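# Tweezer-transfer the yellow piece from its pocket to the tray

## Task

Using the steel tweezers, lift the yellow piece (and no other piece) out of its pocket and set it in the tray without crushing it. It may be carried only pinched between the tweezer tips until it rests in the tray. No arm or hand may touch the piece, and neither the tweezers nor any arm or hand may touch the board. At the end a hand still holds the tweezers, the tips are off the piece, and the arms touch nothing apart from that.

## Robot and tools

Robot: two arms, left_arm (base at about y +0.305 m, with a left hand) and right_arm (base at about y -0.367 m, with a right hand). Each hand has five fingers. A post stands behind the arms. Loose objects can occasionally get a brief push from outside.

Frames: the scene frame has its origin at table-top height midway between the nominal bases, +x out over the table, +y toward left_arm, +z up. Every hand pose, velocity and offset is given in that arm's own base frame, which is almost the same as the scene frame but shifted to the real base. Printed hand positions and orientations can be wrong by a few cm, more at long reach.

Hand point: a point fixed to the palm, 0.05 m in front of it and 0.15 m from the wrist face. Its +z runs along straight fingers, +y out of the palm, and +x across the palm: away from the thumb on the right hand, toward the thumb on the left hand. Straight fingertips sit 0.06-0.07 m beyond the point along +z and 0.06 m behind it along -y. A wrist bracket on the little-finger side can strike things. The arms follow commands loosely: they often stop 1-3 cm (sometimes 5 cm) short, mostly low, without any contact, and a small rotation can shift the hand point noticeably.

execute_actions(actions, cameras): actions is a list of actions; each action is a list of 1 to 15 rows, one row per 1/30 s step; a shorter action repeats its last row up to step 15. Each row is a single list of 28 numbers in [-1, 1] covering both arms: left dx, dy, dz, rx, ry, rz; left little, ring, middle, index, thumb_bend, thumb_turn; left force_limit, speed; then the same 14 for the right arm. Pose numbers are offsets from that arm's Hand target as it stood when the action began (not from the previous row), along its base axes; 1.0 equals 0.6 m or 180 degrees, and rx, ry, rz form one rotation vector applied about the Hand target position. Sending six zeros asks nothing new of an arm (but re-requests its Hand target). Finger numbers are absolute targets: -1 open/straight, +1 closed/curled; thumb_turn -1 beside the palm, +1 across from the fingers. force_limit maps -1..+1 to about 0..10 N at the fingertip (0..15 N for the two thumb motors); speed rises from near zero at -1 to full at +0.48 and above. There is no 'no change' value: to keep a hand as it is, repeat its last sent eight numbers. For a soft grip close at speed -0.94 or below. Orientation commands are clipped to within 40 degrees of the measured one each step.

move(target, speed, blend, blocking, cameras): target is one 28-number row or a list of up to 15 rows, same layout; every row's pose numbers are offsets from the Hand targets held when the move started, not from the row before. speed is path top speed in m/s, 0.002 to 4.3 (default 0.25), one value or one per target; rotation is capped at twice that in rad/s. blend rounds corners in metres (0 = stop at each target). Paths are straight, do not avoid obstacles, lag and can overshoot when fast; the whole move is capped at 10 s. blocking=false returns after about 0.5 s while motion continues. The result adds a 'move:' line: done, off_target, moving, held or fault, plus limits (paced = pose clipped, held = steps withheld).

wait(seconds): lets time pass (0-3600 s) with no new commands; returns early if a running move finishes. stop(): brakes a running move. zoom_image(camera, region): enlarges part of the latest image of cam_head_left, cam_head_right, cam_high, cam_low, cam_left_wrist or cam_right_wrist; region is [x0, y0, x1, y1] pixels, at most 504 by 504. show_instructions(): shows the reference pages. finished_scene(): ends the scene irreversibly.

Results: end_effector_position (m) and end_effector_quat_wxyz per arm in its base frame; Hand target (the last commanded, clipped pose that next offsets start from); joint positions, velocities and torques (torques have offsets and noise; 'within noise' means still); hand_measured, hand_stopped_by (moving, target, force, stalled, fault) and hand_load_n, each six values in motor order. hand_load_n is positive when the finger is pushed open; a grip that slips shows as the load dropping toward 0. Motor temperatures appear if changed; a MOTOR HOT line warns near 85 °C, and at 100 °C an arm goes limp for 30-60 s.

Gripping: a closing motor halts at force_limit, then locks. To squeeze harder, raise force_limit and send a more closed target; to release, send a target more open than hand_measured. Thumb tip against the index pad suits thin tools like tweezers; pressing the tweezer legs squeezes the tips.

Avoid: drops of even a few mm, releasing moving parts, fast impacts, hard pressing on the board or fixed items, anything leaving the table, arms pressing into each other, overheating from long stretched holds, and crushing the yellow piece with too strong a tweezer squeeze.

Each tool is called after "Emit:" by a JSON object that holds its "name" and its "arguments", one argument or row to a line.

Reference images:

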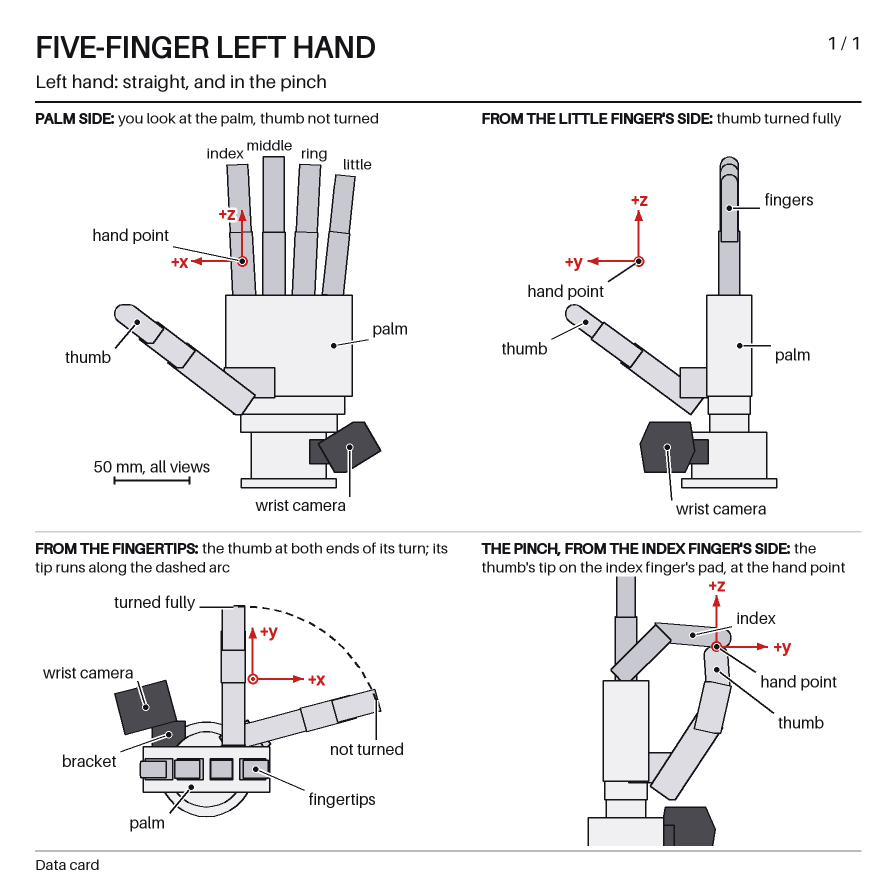

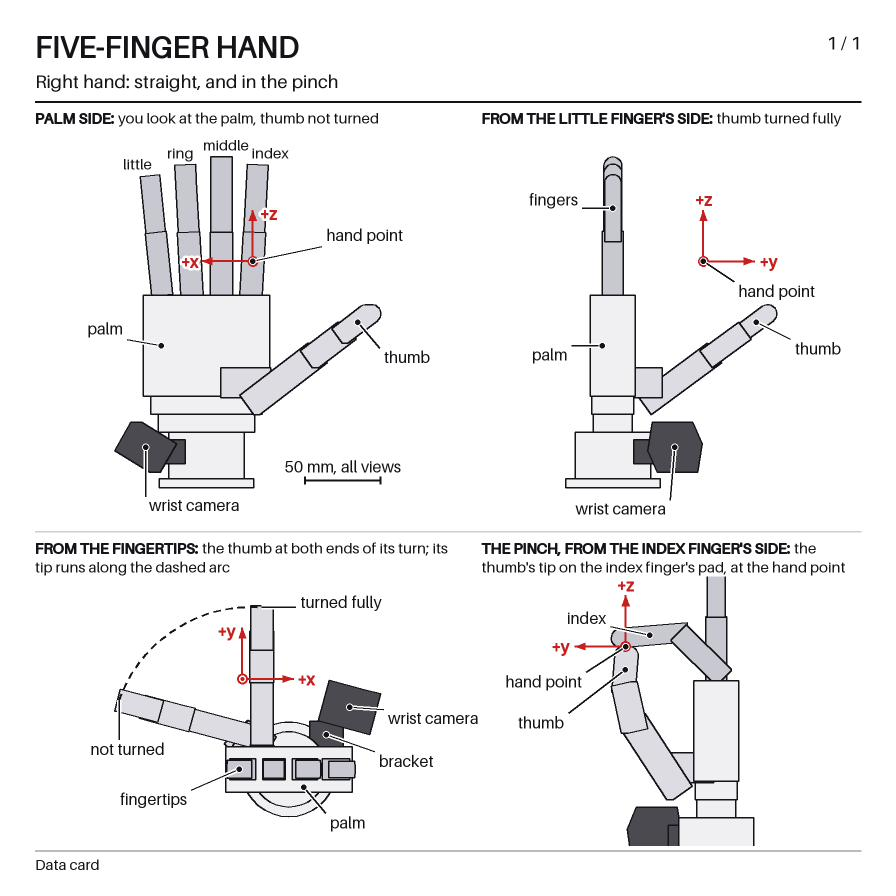

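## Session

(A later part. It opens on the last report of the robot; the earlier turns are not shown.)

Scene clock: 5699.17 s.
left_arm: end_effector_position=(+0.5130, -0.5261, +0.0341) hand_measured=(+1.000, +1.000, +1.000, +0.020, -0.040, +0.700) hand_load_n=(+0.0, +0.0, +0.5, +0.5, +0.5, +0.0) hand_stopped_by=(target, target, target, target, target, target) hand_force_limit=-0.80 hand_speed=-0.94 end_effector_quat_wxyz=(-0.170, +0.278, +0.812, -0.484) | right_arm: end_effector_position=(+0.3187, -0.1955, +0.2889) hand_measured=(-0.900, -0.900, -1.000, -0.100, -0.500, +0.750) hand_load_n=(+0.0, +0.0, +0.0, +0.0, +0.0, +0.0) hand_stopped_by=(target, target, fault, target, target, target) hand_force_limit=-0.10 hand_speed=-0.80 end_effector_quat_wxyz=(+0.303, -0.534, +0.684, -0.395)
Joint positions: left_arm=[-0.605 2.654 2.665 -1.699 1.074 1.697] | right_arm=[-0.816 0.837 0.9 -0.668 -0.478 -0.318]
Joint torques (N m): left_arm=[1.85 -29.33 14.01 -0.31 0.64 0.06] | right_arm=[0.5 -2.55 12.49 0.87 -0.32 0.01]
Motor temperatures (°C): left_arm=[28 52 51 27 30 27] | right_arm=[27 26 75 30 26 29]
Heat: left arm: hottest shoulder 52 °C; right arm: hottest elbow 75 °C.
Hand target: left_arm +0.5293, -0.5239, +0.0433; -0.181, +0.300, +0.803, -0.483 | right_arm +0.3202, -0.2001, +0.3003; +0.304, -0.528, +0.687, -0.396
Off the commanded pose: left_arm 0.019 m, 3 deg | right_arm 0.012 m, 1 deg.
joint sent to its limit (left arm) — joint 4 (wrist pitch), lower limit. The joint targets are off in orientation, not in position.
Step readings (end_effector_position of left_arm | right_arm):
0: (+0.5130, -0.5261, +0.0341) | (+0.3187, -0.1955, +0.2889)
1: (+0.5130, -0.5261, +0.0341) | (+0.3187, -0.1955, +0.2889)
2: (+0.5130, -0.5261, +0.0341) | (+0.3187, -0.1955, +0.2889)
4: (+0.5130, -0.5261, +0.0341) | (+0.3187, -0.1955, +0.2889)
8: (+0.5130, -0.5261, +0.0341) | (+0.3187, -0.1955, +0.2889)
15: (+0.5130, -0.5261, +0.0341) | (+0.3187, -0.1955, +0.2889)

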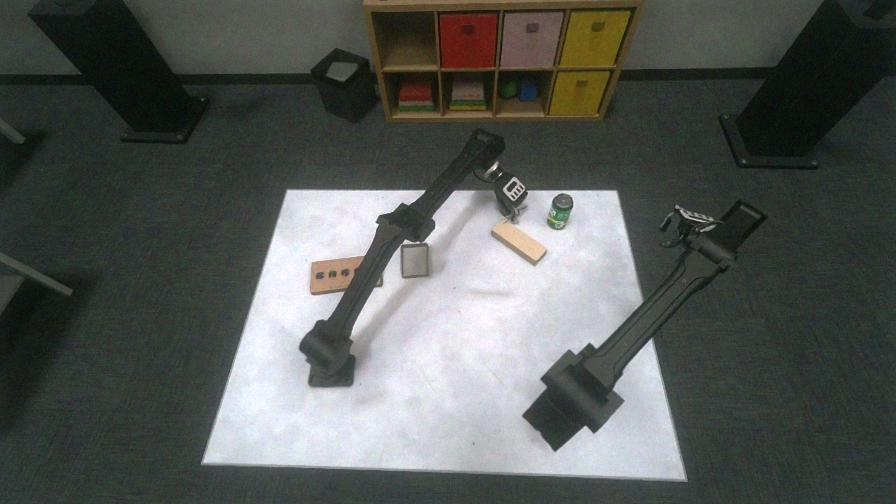

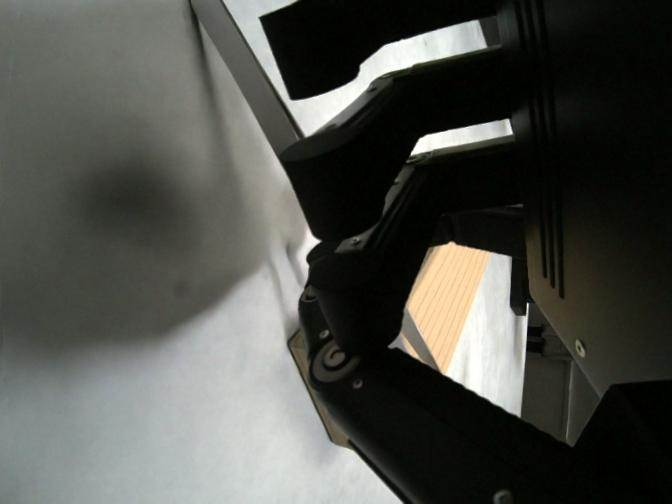

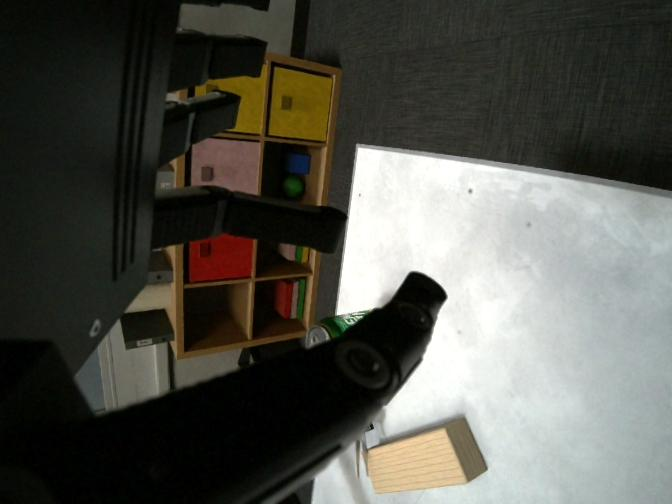

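Emit:
{"name": "execute_actions", "arguments": {
  "actions": [
    [[0,0,0,0,0,0,1,1,1,0.02,-0.02,0.7,-0.8,-0.94,0,0,0,0,0,0,-0.9,-0.9,-0.3,-0.1,-0.5,0.75,-0.1,-0.8]]
  ],
  "cameras": ["cam_head_right","cam_right_wrist","cam_low"]
}}

Emit:
{"name": "zoom_image", "arguments": {
  "camera": "cam_right_wrist",
  "region": [330, 400, 430, 504]
}}

Emit:
{"name": "zoom_image", "arguments": {
  "camera": "cam_head_right",
  "region": [494, 190, 534, 230]
}}

Emit:
{"name": "zoom_image", "arguments": {
  "camera": "cam_low",
  "region": [430, 265, 480, 315]
}}

Scene clock: 5713.90 s.
left_arm: end_effector_position=(+0.5130, -0.5262, +0.0341) hand_measured=(+1.000, +1.000, +1.000, +0.020, -0.020, +0.700) hand_load_n=(+0.0, +0.0, +0.0, +0.5, +0.5, +0.0) hand_stopped_by=(target, target, target, target, target, target) hand_force_limit=-0.80 hand_speed=-0.94 end_effector_quat_wxyz=(-0.170, +0.279, +0.812, -0.484) | right_arm: end_effector_position=(+0.3187, -0.1955, +0.2889) hand_measured=(-0.900, -0.900, -1.000, -0.100, -0.500, +0.750) hand_load_n=(+0.0, +0.0, -0.5, +0.0, +0.0, +0.0) hand_stopped_by=(target, target, fault, target, target, target) hand_force_limit=-0.10 hand_speed=-0.80 end_effector_quat_wxyz=(+0.303, -0.534, +0.684, -0.395)
Joint positions: left_arm=[-0.605 2.654 2.665 -1.699 1.074 1.697] | right_arm=[-0.816 0.837 0.9 -0.668 -0.478 -0.318]
Joint torques (N m): left_arm=[1.9 -28.51 14.01 -0.24 0.66 0.04] | right_arm=[0.44 -2.55 12.51 0.85 -0.32 0.01]
Motor temperatures (°C): left_arm=[28 52 51 27 30 27] | right_arm=[27 26 75 30 26 29]
Heat: left arm: hottest shoulder 52 °C; right arm: hottest elbow 75 °C.
Hand target: left_arm +0.5293, -0.5239, +0.0433; -0.181, +0.300, +0.803, -0.483 | right_arm +0.3202, -0.2001, +0.3003; +0.304, -0.528, +0.687, -0.396
Off the commanded pose: left_arm 0.019 m, 3 deg | right_arm 0.012 m, 1 deg.
joint sent to its limit (left arm) — joint 4 (wrist pitch), lower limit. The joint targets are off in orientation, not in position.
Step readings (end_effector_position of left_arm | right_arm):
0: (+0.5130, -0.5261, +0.0341) | (+0.3187, -0.1955, +0.2889)
1: (+0.5130, -0.5261, +0.0341) | (+0.3187, -0.1955, +0.2889)
2: (+0.5130, -0.5261, +0.0341) | (+0.3187, -0.1955, +0.2889)
4: (+0.5130, -0.5261, +0.0341) | (+0.3187, -0.1955, +0.2889)
8: (+0.5130, -0.5262, +0.0341) | (+0.3187, -0.1955, +0.2889)
15: (+0.5130, -0.5262, +0.0341) | (+0.3187, -0.1955, +0.2889)
Images, in order (width x height): cam_head_right 896x504, cam_low 896x504, cam_right_wrist 672x504.

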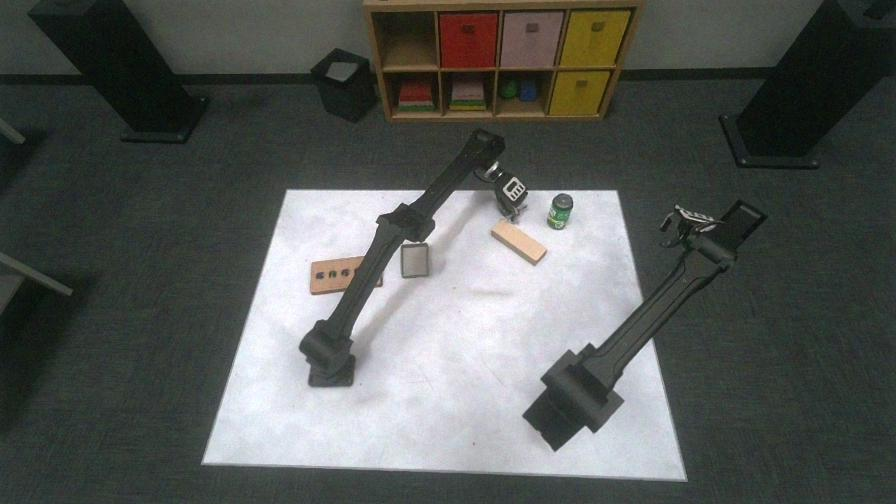

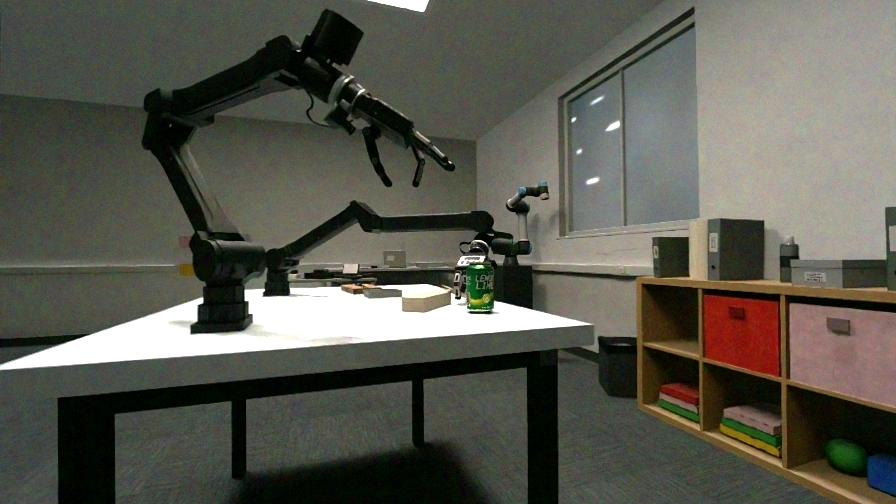

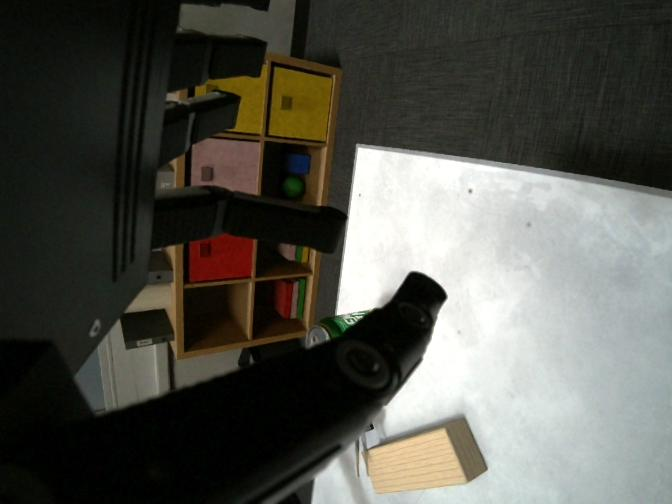

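Scaled by 4.846 from the camera's image (finer frame: 960x720).

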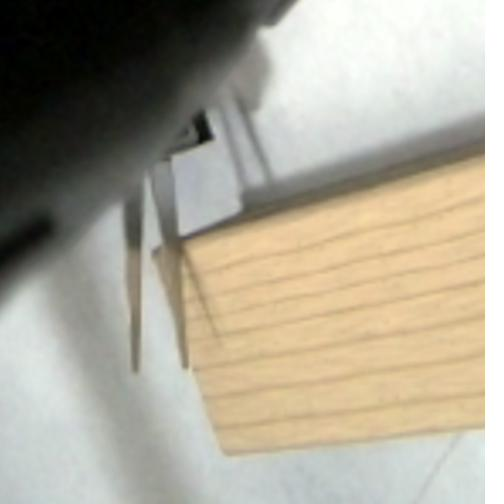

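Scaled by 12.600 from the camera's image (finer frame: 1280x720).

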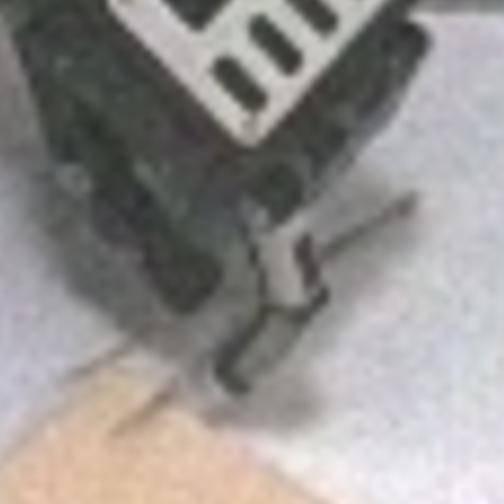

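Scaled by 10.080 from the camera's image (finer frame: 1280x720).

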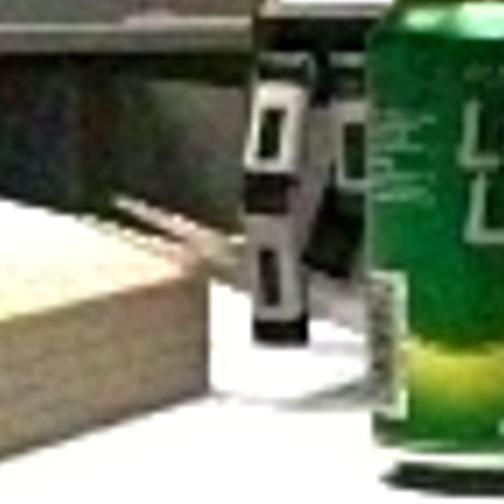

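Emit:
{"name": "execute_actions", "arguments": {
  "actions": [
    [[0,0,0,0,0,0,1,1,1,0.05,-0.02,0.7,-0.6,-0.94,0,0,0,0,0,0,-0.9,-0.9,-0.3,-0.1,-0.5,0.75,-0.1,-0.8]]
  ],
  "cameras": ["cam_head_right","cam_right_wrist","cam_low","cam_left_wrist"]
}}

Emit:
{"name": "zoom_image", "arguments": {
  "camera": "cam_right_wrist",
  "region": [330, 400, 430, 504]
}}

Emit:
{"name": "zoom_image", "arguments": {
  "camera": "cam_head_right",
  "region": [494, 190, 534, 230]
}}

Emit:
{"name": "zoom_image", "arguments": {
  "camera": "cam_low",
  "region": [430, 265, 480, 315]
}}

Scene clock: 5748.10 s.
left_arm: end_effector_position=(+0.5130, -0.5261, +0.0338) hand_measured=(+1.000, +1.000, +1.000, +0.050, -0.020, +0.700) hand_load_n=(+0.0, +0.0, +0.0, +1.5, +0.5, +0.0) hand_stopped_by=(target, target, target, target, target, target) hand_force_limit=-0.60 hand_speed=-0.94 end_effector_quat_wxyz=(-0.170, +0.279, +0.812, -0.484) | right_arm: end_effector_position=(+0.3187, -0.1955, +0.2889) hand_measured=(-0.900, -0.900, -1.000, -0.100, -0.500, +0.750) hand_load_n=(+0.0, +0.0, +0.0, +0.0, +0.0, +0.0) hand_stopped_by=(target, target, fault, target, target, target) hand_force_limit=-0.10 hand_speed=-0.80 end_effector_quat_wxyz=(+0.303, -0.534, +0.684, -0.395)
Joint positions: left_arm=[-0.605 2.654 2.665 -1.699 1.074 1.697] | right_arm=[-0.816 0.837 0.9 -0.668 -0.478 -0.318]
Joint torques (N m): left_arm=[1.9 -28.69 14.02 -0.27 0.64 0.06] | right_arm=[0.5 -2.55 12.49 0.9 -0.32 0]
Motor temperatures (°C): left_arm=[28 52 51 27 30 27] | right_arm=[27 26 75 30 26 29]
Heat: left arm: hottest shoulder 52 °C; right arm: hottest elbow 75 °C.
Hand target: left_arm +0.5293, -0.5239, +0.0432; -0.181, +0.300, +0.803, -0.483 | right_arm +0.3202, -0.2001, +0.3003; +0.304, -0.528, +0.687, -0.396
Off the commanded pose: left_arm 0.019 m, 3 deg | right_arm 0.012 m, 1 deg.
joint sent to its limit (left arm) — joint 4 (wrist pitch), lower limit. The joint targets are off in orientation, not in position.
Step readings (end_effector_position of left_arm | right_arm):
0: (+0.5130, -0.5262, +0.0341) | (+0.3187, -0.1955, +0.2889)
1: (+0.5130, -0.5262, +0.0341) | (+0.3187, -0.1955, +0.2889)
2: (+0.5130, -0.5262, +0.0341) | (+0.3187, -0.1955, +0.2889)
4: (+0.5130, -0.5261, +0.0341) | (+0.3187, -0.1955, +0.2889)
8: (+0.5130, -0.5261, +0.0338) | (+0.3187, -0.1955, +0.2889)
15: (+0.5130, -0.5261, +0.0338) | (+0.3187, -0.1955, +0.2889)
Images, in order (width x height): cam_head_right 896x504, cam_low 896x504, cam_left_wrist 672x504, cam_right_wrist 672x504.

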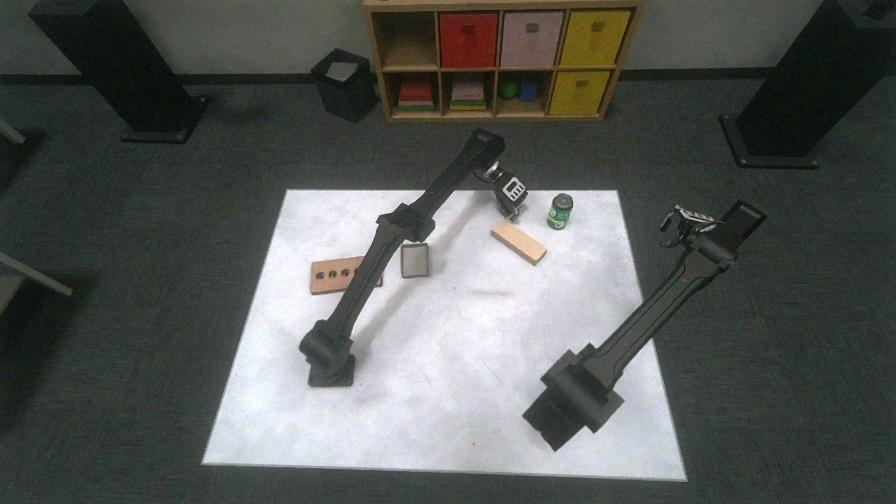

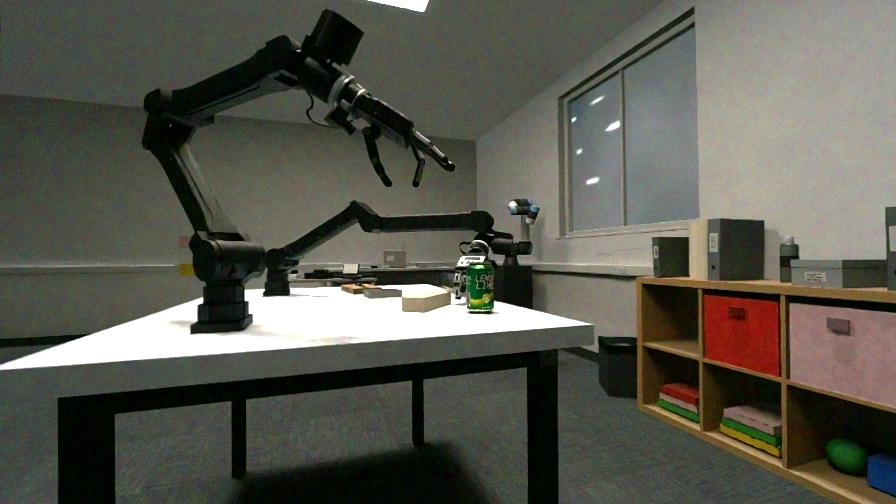

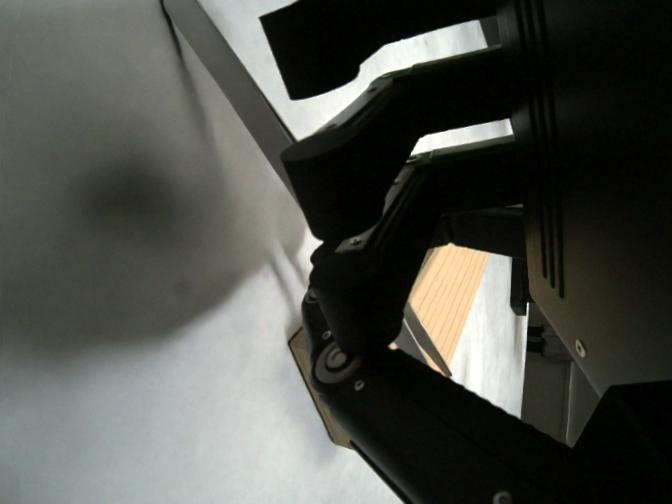

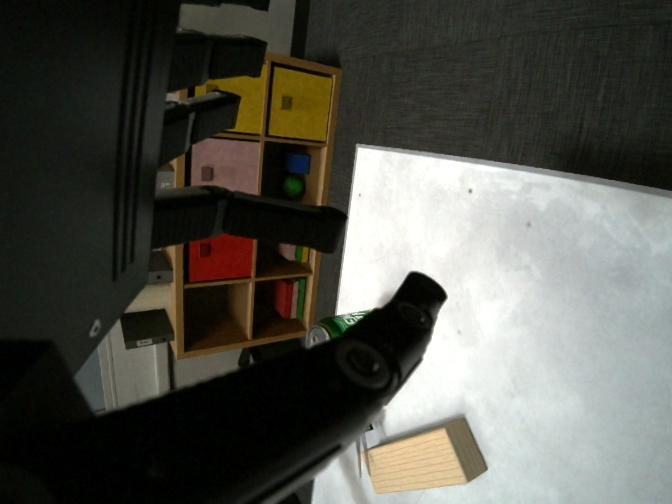

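Scaled by 4.846 from the camera's image (finer frame: 960x720).

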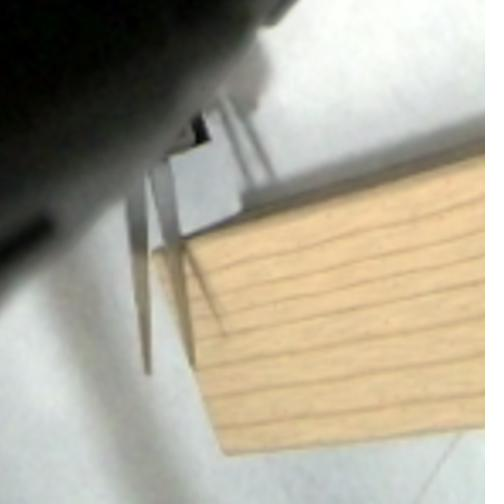

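Scaled by 12.600 from the camera's image (finer frame: 1280x720).

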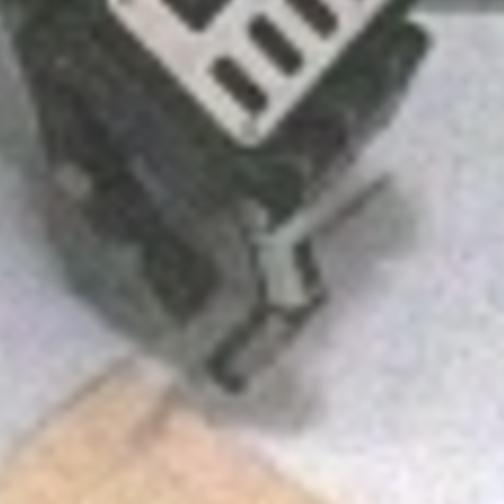

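Scaled by 10.080 from the camera's image (finer frame: 1280x720).

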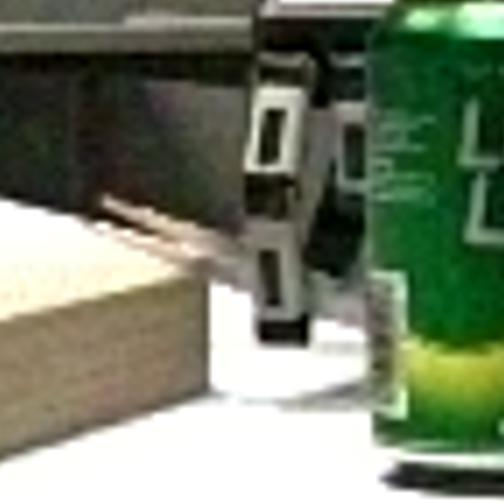

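Emit:
{"name": "execute_actions", "arguments": {
  "actions": [
    [[0,0,0,0,0,0,1,1,1,0.07,-0.02,0.7,-0.4,-0.94,0,0,0,0,0,0,-0.9,-0.9,-0.3,-0.1,-0.5,0.75,-0.1,-0.8]]
  ],
  "cameras": ["cam_head_right","cam_right_wrist","cam_low","cam_left_wrist"]
}}

Emit:
{"name": "zoom_image", "arguments": {
  "camera": "cam_right_wrist",
  "region": [330, 400, 430, 504]
}}

Emit:
{"name": "zoom_image", "arguments": {
  "camera": "cam_head_right",
  "region": [494, 190, 534, 230]
}}

Scene clock: 5763.20 s.
left_arm: end_effector_position=(+0.5130, -0.5260, +0.0335) hand_measured=(+1.000, +1.000, +1.000, +0.070, -0.020, +0.700) hand_load_n=(+0.0, +0.0, +0.0, +2.5, +0.5, +0.0) hand_stopped_by=(target, target, target, target, target, target) hand_force_limit=-0.40 hand_speed=-0.94 end_effector_quat_wxyz=(-0.170, +0.279, +0.812, -0.484) | right_arm: end_effector_position=(+0.3187, -0.1955, +0.2889) hand_measured=(-0.900, -0.900, -1.000, -0.100, -0.500, +0.750) hand_load_n=(+0.0, +0.0, -0.5, +0.0, +0.0, +0.0) hand_stopped_by=(target, target, fault, target, target, target) hand_force_limit=-0.10 hand_speed=-0.80 end_effector_quat_wxyz=(+0.303, -0.534, +0.684, -0.395)
Joint positions: left_arm=[-0.605 2.655 2.665 -1.699 1.074 1.697] | right_arm=[-0.816 0.837 0.9 -0.668 -0.478 -0.318]
Joint torques (N m): left_arm=[2.37 -28.92 14.04 -0.28 0.67 0.07] | right_arm=[0.5 -2.55 12.49 0.88 -0.32 0.01]
Motor temperatures (°C): left_arm=[28 52 51 27 30 27] | right_arm=[27 26 75 30 26 29]
Heat: left arm: hottest shoulder 52 °C; right arm: hottest elbow 75 °C.
Hand target: left_arm +0.5293, -0.5239, +0.0432; -0.181, +0.300, +0.803, -0.483 | right_arm +0.3202, -0.2001, +0.3003; +0.304, -0.528, +0.687, -0.396
Off the commanded pose: left_arm 0.019 m, 3 deg | right_arm 0.012 m, 1 deg.
joint sent to its limit (left arm) — joint 4 (wrist pitch), lower limit. The joint targets are off in orientation, not in position.
Step readings (end_effector_position of left_arm | right_arm):
0: (+0.5130, -0.5261, +0.0338) | (+0.3187, -0.1955, +0.2889)
1: (+0.5130, -0.5261, +0.0338) | (+0.3187, -0.1955, +0.2889)
2: (+0.5130, -0.5261, +0.0338) | (+0.3187, -0.1955, +0.2889)
4: (+0.5130, -0.5261, +0.0338) | (+0.3187, -0.1955, +0.2889)
8: (+0.5130, -0.5260, +0.0335) | (+0.3187, -0.1955, +0.2889)
15: (+0.5130, -0.5260, +0.0335) | (+0.3187, -0.1955, +0.2889)
Images, in order (width x height): cam_head_right 896x504, cam_low 896x504, cam_left_wrist 672x504, cam_right_wrist 672x504.

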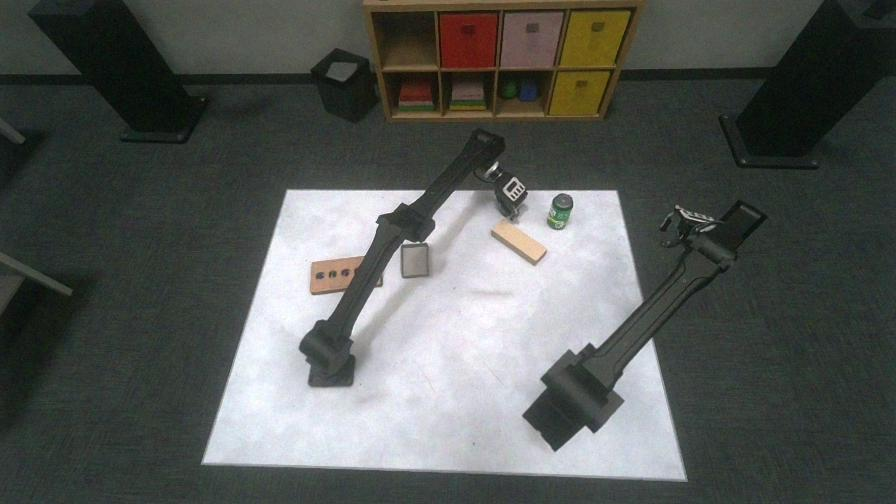

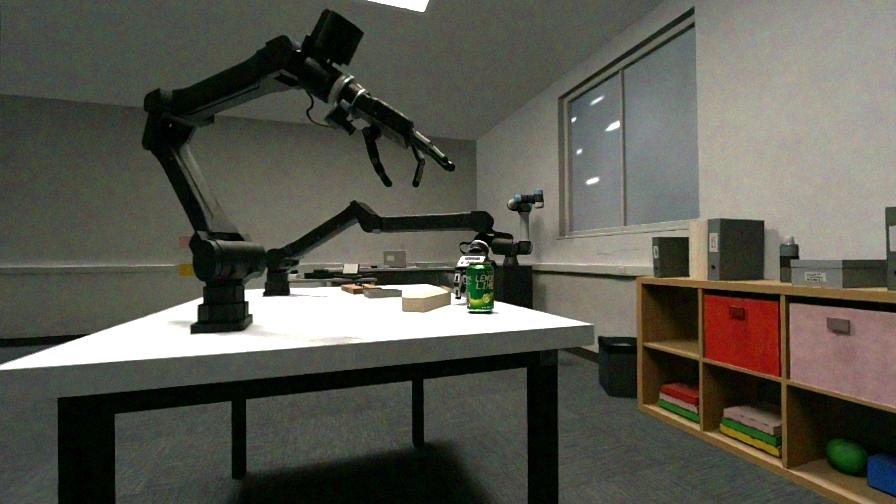

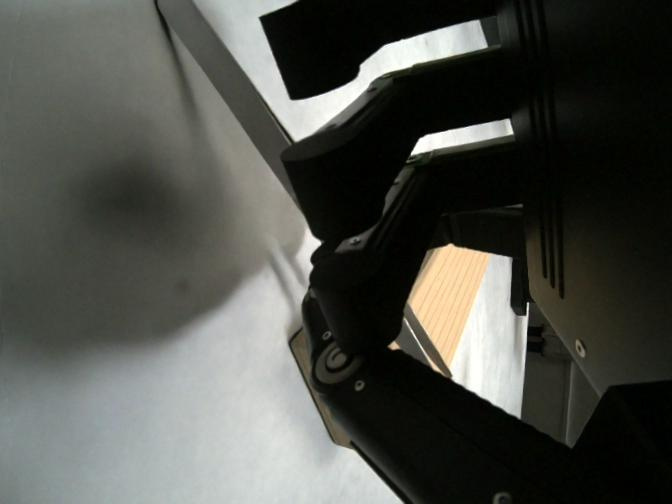

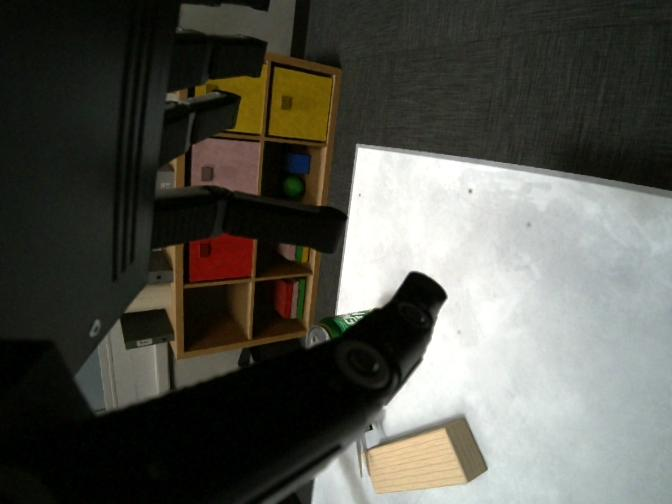

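Scaled by 4.846 from the camera's image (finer frame: 960x720).

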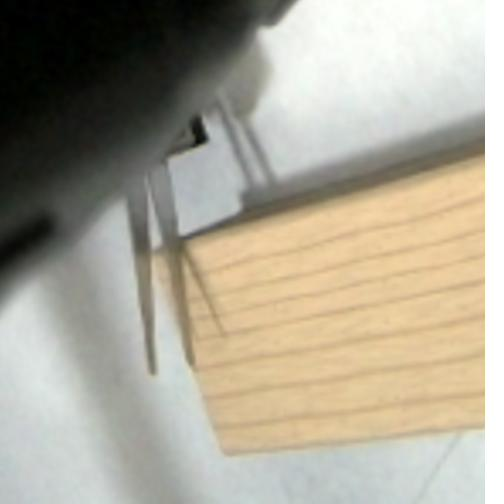

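Scaled by 12.600 from the camera's image (finer frame: 1280x720).

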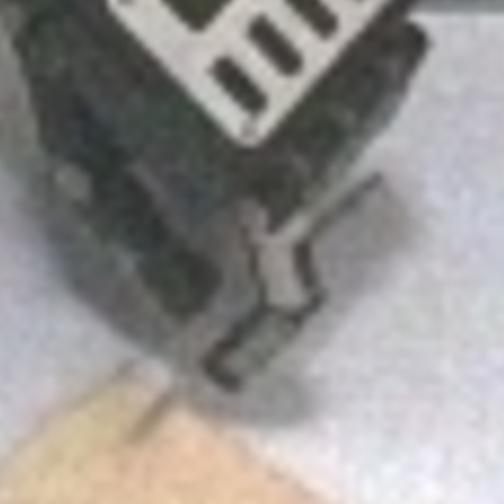

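Emit:
{"name": "move", "arguments": {
  "target": [0,0,0.06,0,0,0,1,1,1,0.07,-0.02,0.7,-0.4,-0.94,0,0,0,0,0,0,-0.9,-0.9,-0.3,-0.1,-0.5,0.75,-0.1,-0.8],
  "speed": 0.04,
  "cameras": ["cam_head_right","cam_left_wrist","cam_right_wrist","cam_low"]
}}

Emit:
{"name": "zoom_image", "arguments": {
  "camera": "cam_right_wrist",
  "region": [330, 400, 430, 504]
}}

Emit:
{"name": "zoom_image", "arguments": {
  "camera": "cam_head_right",
  "region": [484, 174, 550, 236]
}}

Emit:
{"name": "zoom_image", "arguments": {
  "camera": "cam_low",
  "region": [430, 265, 480, 315]
}}

Scene clock: 5778.13 s.
left_arm: end_effector_position=(+0.5137, -0.5265, +0.0421) hand_measured=(+1.000, +1.000, +1.000, +0.070, -0.020, +0.700) hand_load_n=(+0.0, +0.0, +0.0, +2.5, +0.5, +0.0) hand_stopped_by=(target, target, target, target, target, target) hand_force_limit=-0.40 hand_speed=-0.94 end_effector_quat_wxyz=(-0.166, +0.280, +0.812, -0.485) | right_arm: end_effector_position=(+0.3187, -0.1955, +0.2889) hand_measured=(-0.900, -0.900, -1.000, -0.100, -0.500, +0.750) hand_load_n=(+0.0, +0.0, +0.0, +0.0, +0.0, +0.0) hand_stopped_by=(target, target, fault, target, target, target) hand_force_limit=-0.10 hand_speed=-0.80 end_effector_quat_wxyz=(+0.303, -0.534, +0.684, -0.395)
Joint positions: left_arm=[-0.605 2.642 2.665 -1.699 1.074 1.693] | right_arm=[-0.816 0.837 0.9 -0.668 -0.478 -0.318]
Joint torques (N m): left_arm=[2.2 -32.38 13 -0.36 0.69 -0.27] | right_arm=[0.44 -2.55 12.49 0.87 -0.32 0.01]
Motor temperatures (°C): left_arm=[28 51 51 27 30 27] | right_arm=[27 26 75 30 26 29]
Heat: left arm: hottest shoulder 51 °C; right arm: hottest elbow 75 °C.
Hand target: left_arm +0.5293, -0.5239, +0.0791; -0.181, +0.300, +0.803, -0.483 | right_arm +0.3202, -0.2001, +0.3003; +0.304, -0.528, +0.687, -0.396
Off the commanded pose: left_arm 0.040 m, 3 deg | right_arm 0.012 m, 1 deg.
joint sent to its limit (left arm) — joint 4 (wrist pitch), lower limit. The joint targets are off in orientation, not in position.
move: off_target (left_arm)
Images, in order (width x height): cam_head_right 896x504, cam_low 896x504, cam_left_wrist 672x504, cam_right_wrist 672x504.

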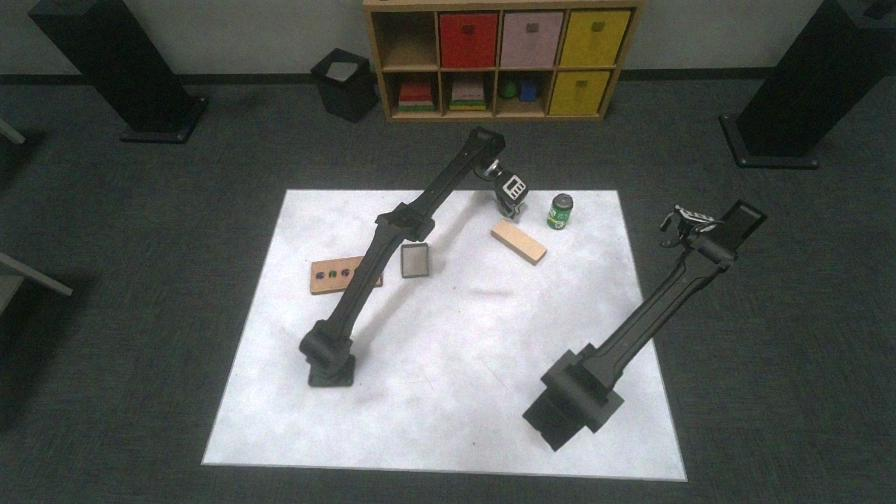

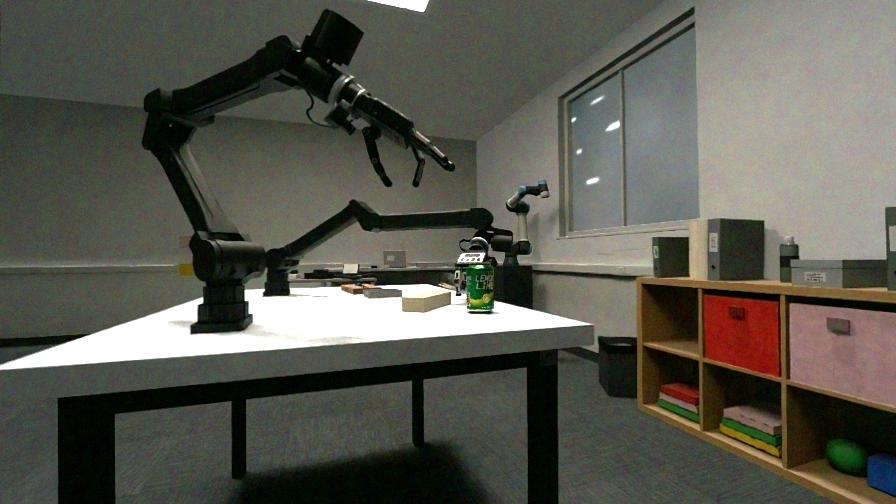

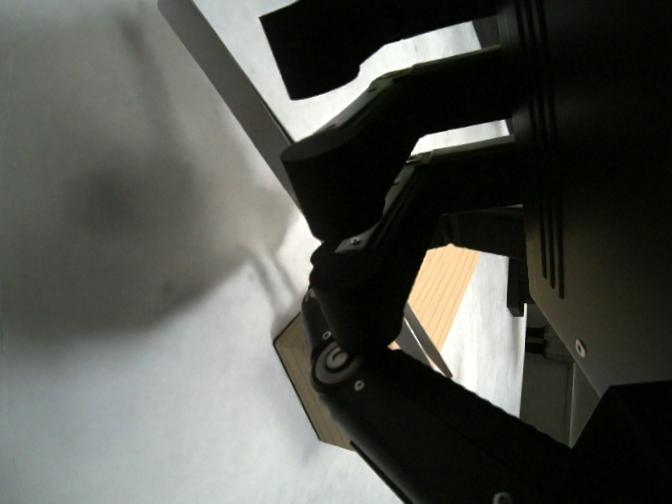

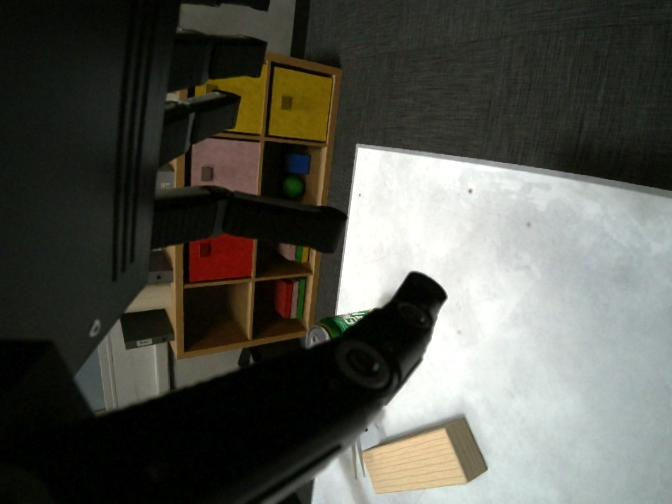

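Scaled by 4.846 from the camera's image (finer frame: 960x720).

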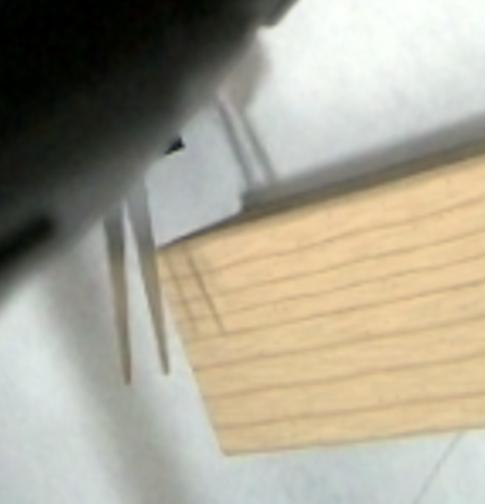

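Scaled by 7.636 from the camera's image (finer frame: 1280x720).

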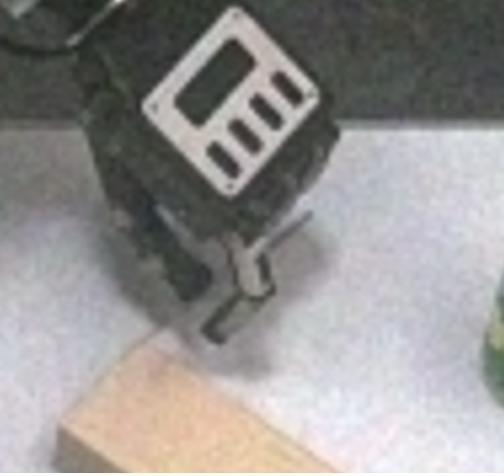

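Scaled by 10.080 from the camera's image (finer frame: 1280x720).

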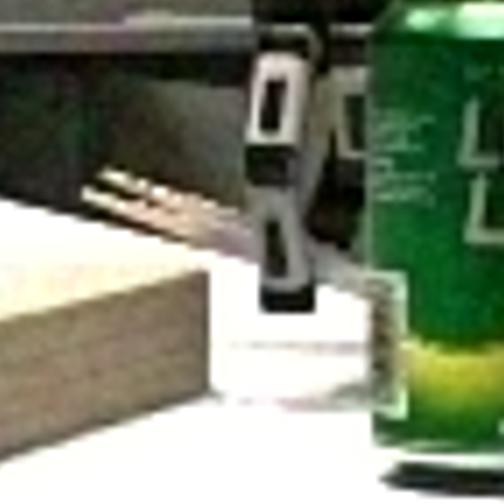

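Emit:
{"name": "move", "arguments": {
  "target": [0,0,0.07,0,0,0,1,1,1,0.07,-0.02,0.7,-0.4,-0.94,0,0,0,0,0,0,-0.9,-0.9,-0.3,-0.1,-0.5,0.75,-0.1,-0.8],
  "speed": 0.05,
  "cameras": ["cam_head_right","cam_left_wrist","cam_right_wrist","cam_low"]
}}

Emit:
{"name": "zoom_image", "arguments": {
  "camera": "cam_right_wrist",
  "region": [330, 400, 430, 504]
}}

Emit:
{"name": "zoom_image", "arguments": {
  "camera": "cam_head_right",
  "region": [484, 164, 550, 226]
}}

Emit:
{"name": "zoom_image", "arguments": {
  "camera": "cam_low",
  "region": [430, 245, 490, 305]
}}

Scene clock: 5875.23 s.
left_arm: end_effector_position=(+0.5150, -0.5265, +0.0814) hand_measured=(+1.000, +1.000, +1.000, +0.070, -0.020, +0.700) hand_load_n=(+0.0, +0.0, +0.0, +2.5, +0.5, +0.0) hand_stopped_by=(target, target, target, target, target, target) hand_force_limit=-0.40 hand_speed=-0.94 end_effector_quat_wxyz=(-0.155, +0.273, +0.815, -0.488) | right_arm: end_effector_position=(+0.3187, -0.1955, +0.2889) hand_measured=(-0.900, -0.900, -1.000, -0.100, -0.500, +0.750) hand_load_n=(+0.0, +0.0, +0.0, +0.0, +0.0, +0.0) hand_stopped_by=(target, target, fault, target, target, target) hand_force_limit=-0.10 hand_speed=-0.80 end_effector_quat_wxyz=(+0.303, -0.534, +0.684, -0.395)
Joint positions: left_arm=[-0.603 2.588 2.665 -1.699 1.074 1.645] | right_arm=[-0.816 0.837 0.9 -0.668 -0.478 -0.318]
Joint torques (N m): left_arm=[2.02 -32.38 13.38 -0.23 0.84 -0.3] | right_arm=[0.56 -2.61 12.49 0.88 -0.32 0.01]
Motor temperatures (°C): left_arm=[28 55 51 27 30 27] | right_arm=[27 26 75 30 26 29]
Heat: left arm: hottest shoulder 55 °C; right arm: hottest elbow 75 °C.
Hand target: left_arm +0.5295, -0.5238, +0.1210; -0.181, +0.300, +0.803, -0.483 | right_arm +0.3202, -0.2001, +0.3003; +0.304, -0.528, +0.687, -0.396
Off the commanded pose: left_arm 0.042 m, 5 deg | right_arm 0.012 m, 1 deg.
joint sent to its limit (left arm) — joint 4 (wrist pitch), lower limit. The joint targets are off in orientation, not in position.
move: off_target (left_arm)
Images, in order (width x height): cam_head_right 896x504, cam_low 896x504, cam_left_wrist 672x504, cam_right_wrist 672x504.

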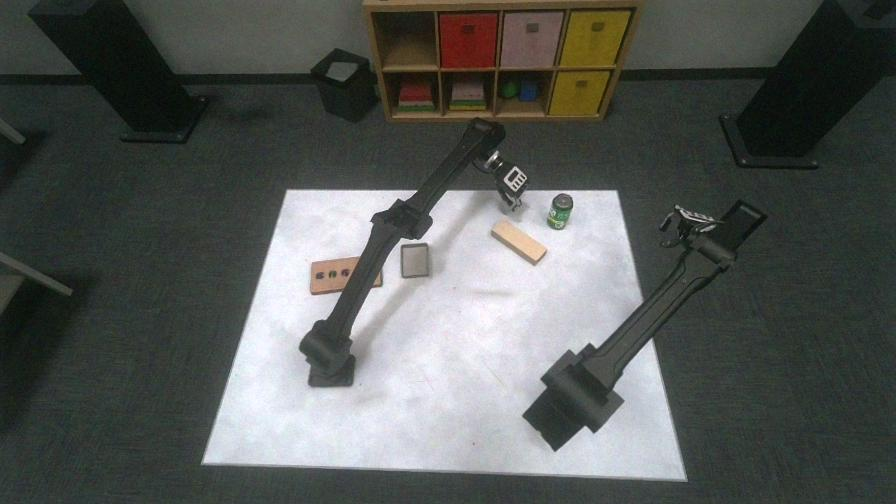

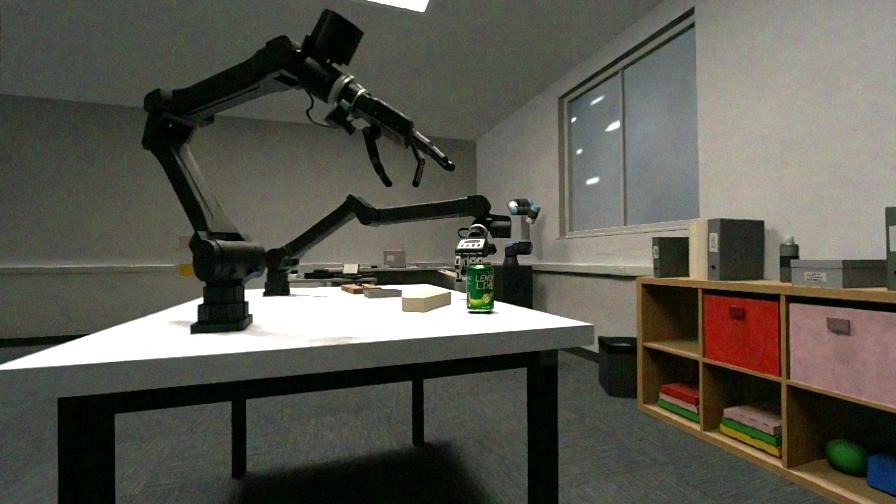

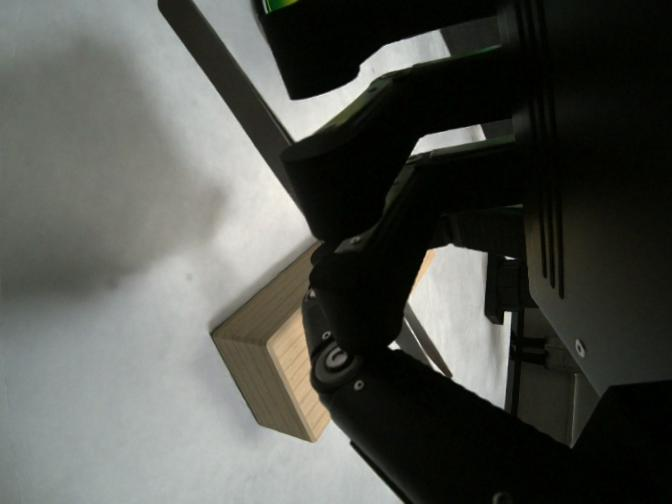

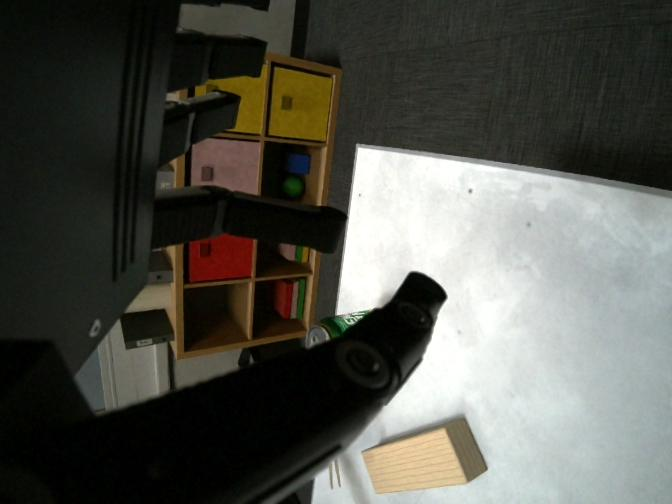

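Scaled by 4.846 from the camera's image (finer frame: 960x720).

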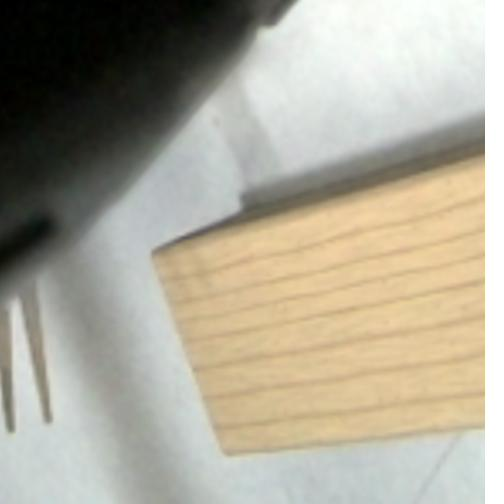

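Scaled by 7.636 from the camera's image (finer frame: 1280x720).

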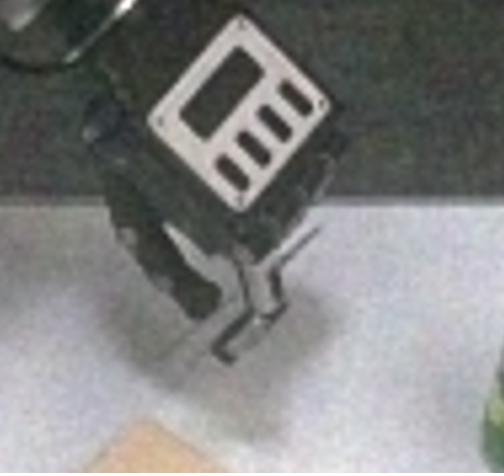

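Scaled by 8.400 from the camera's image (finer frame: 1280x720).

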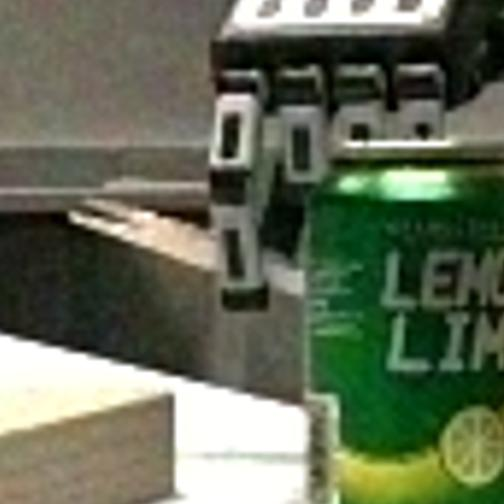

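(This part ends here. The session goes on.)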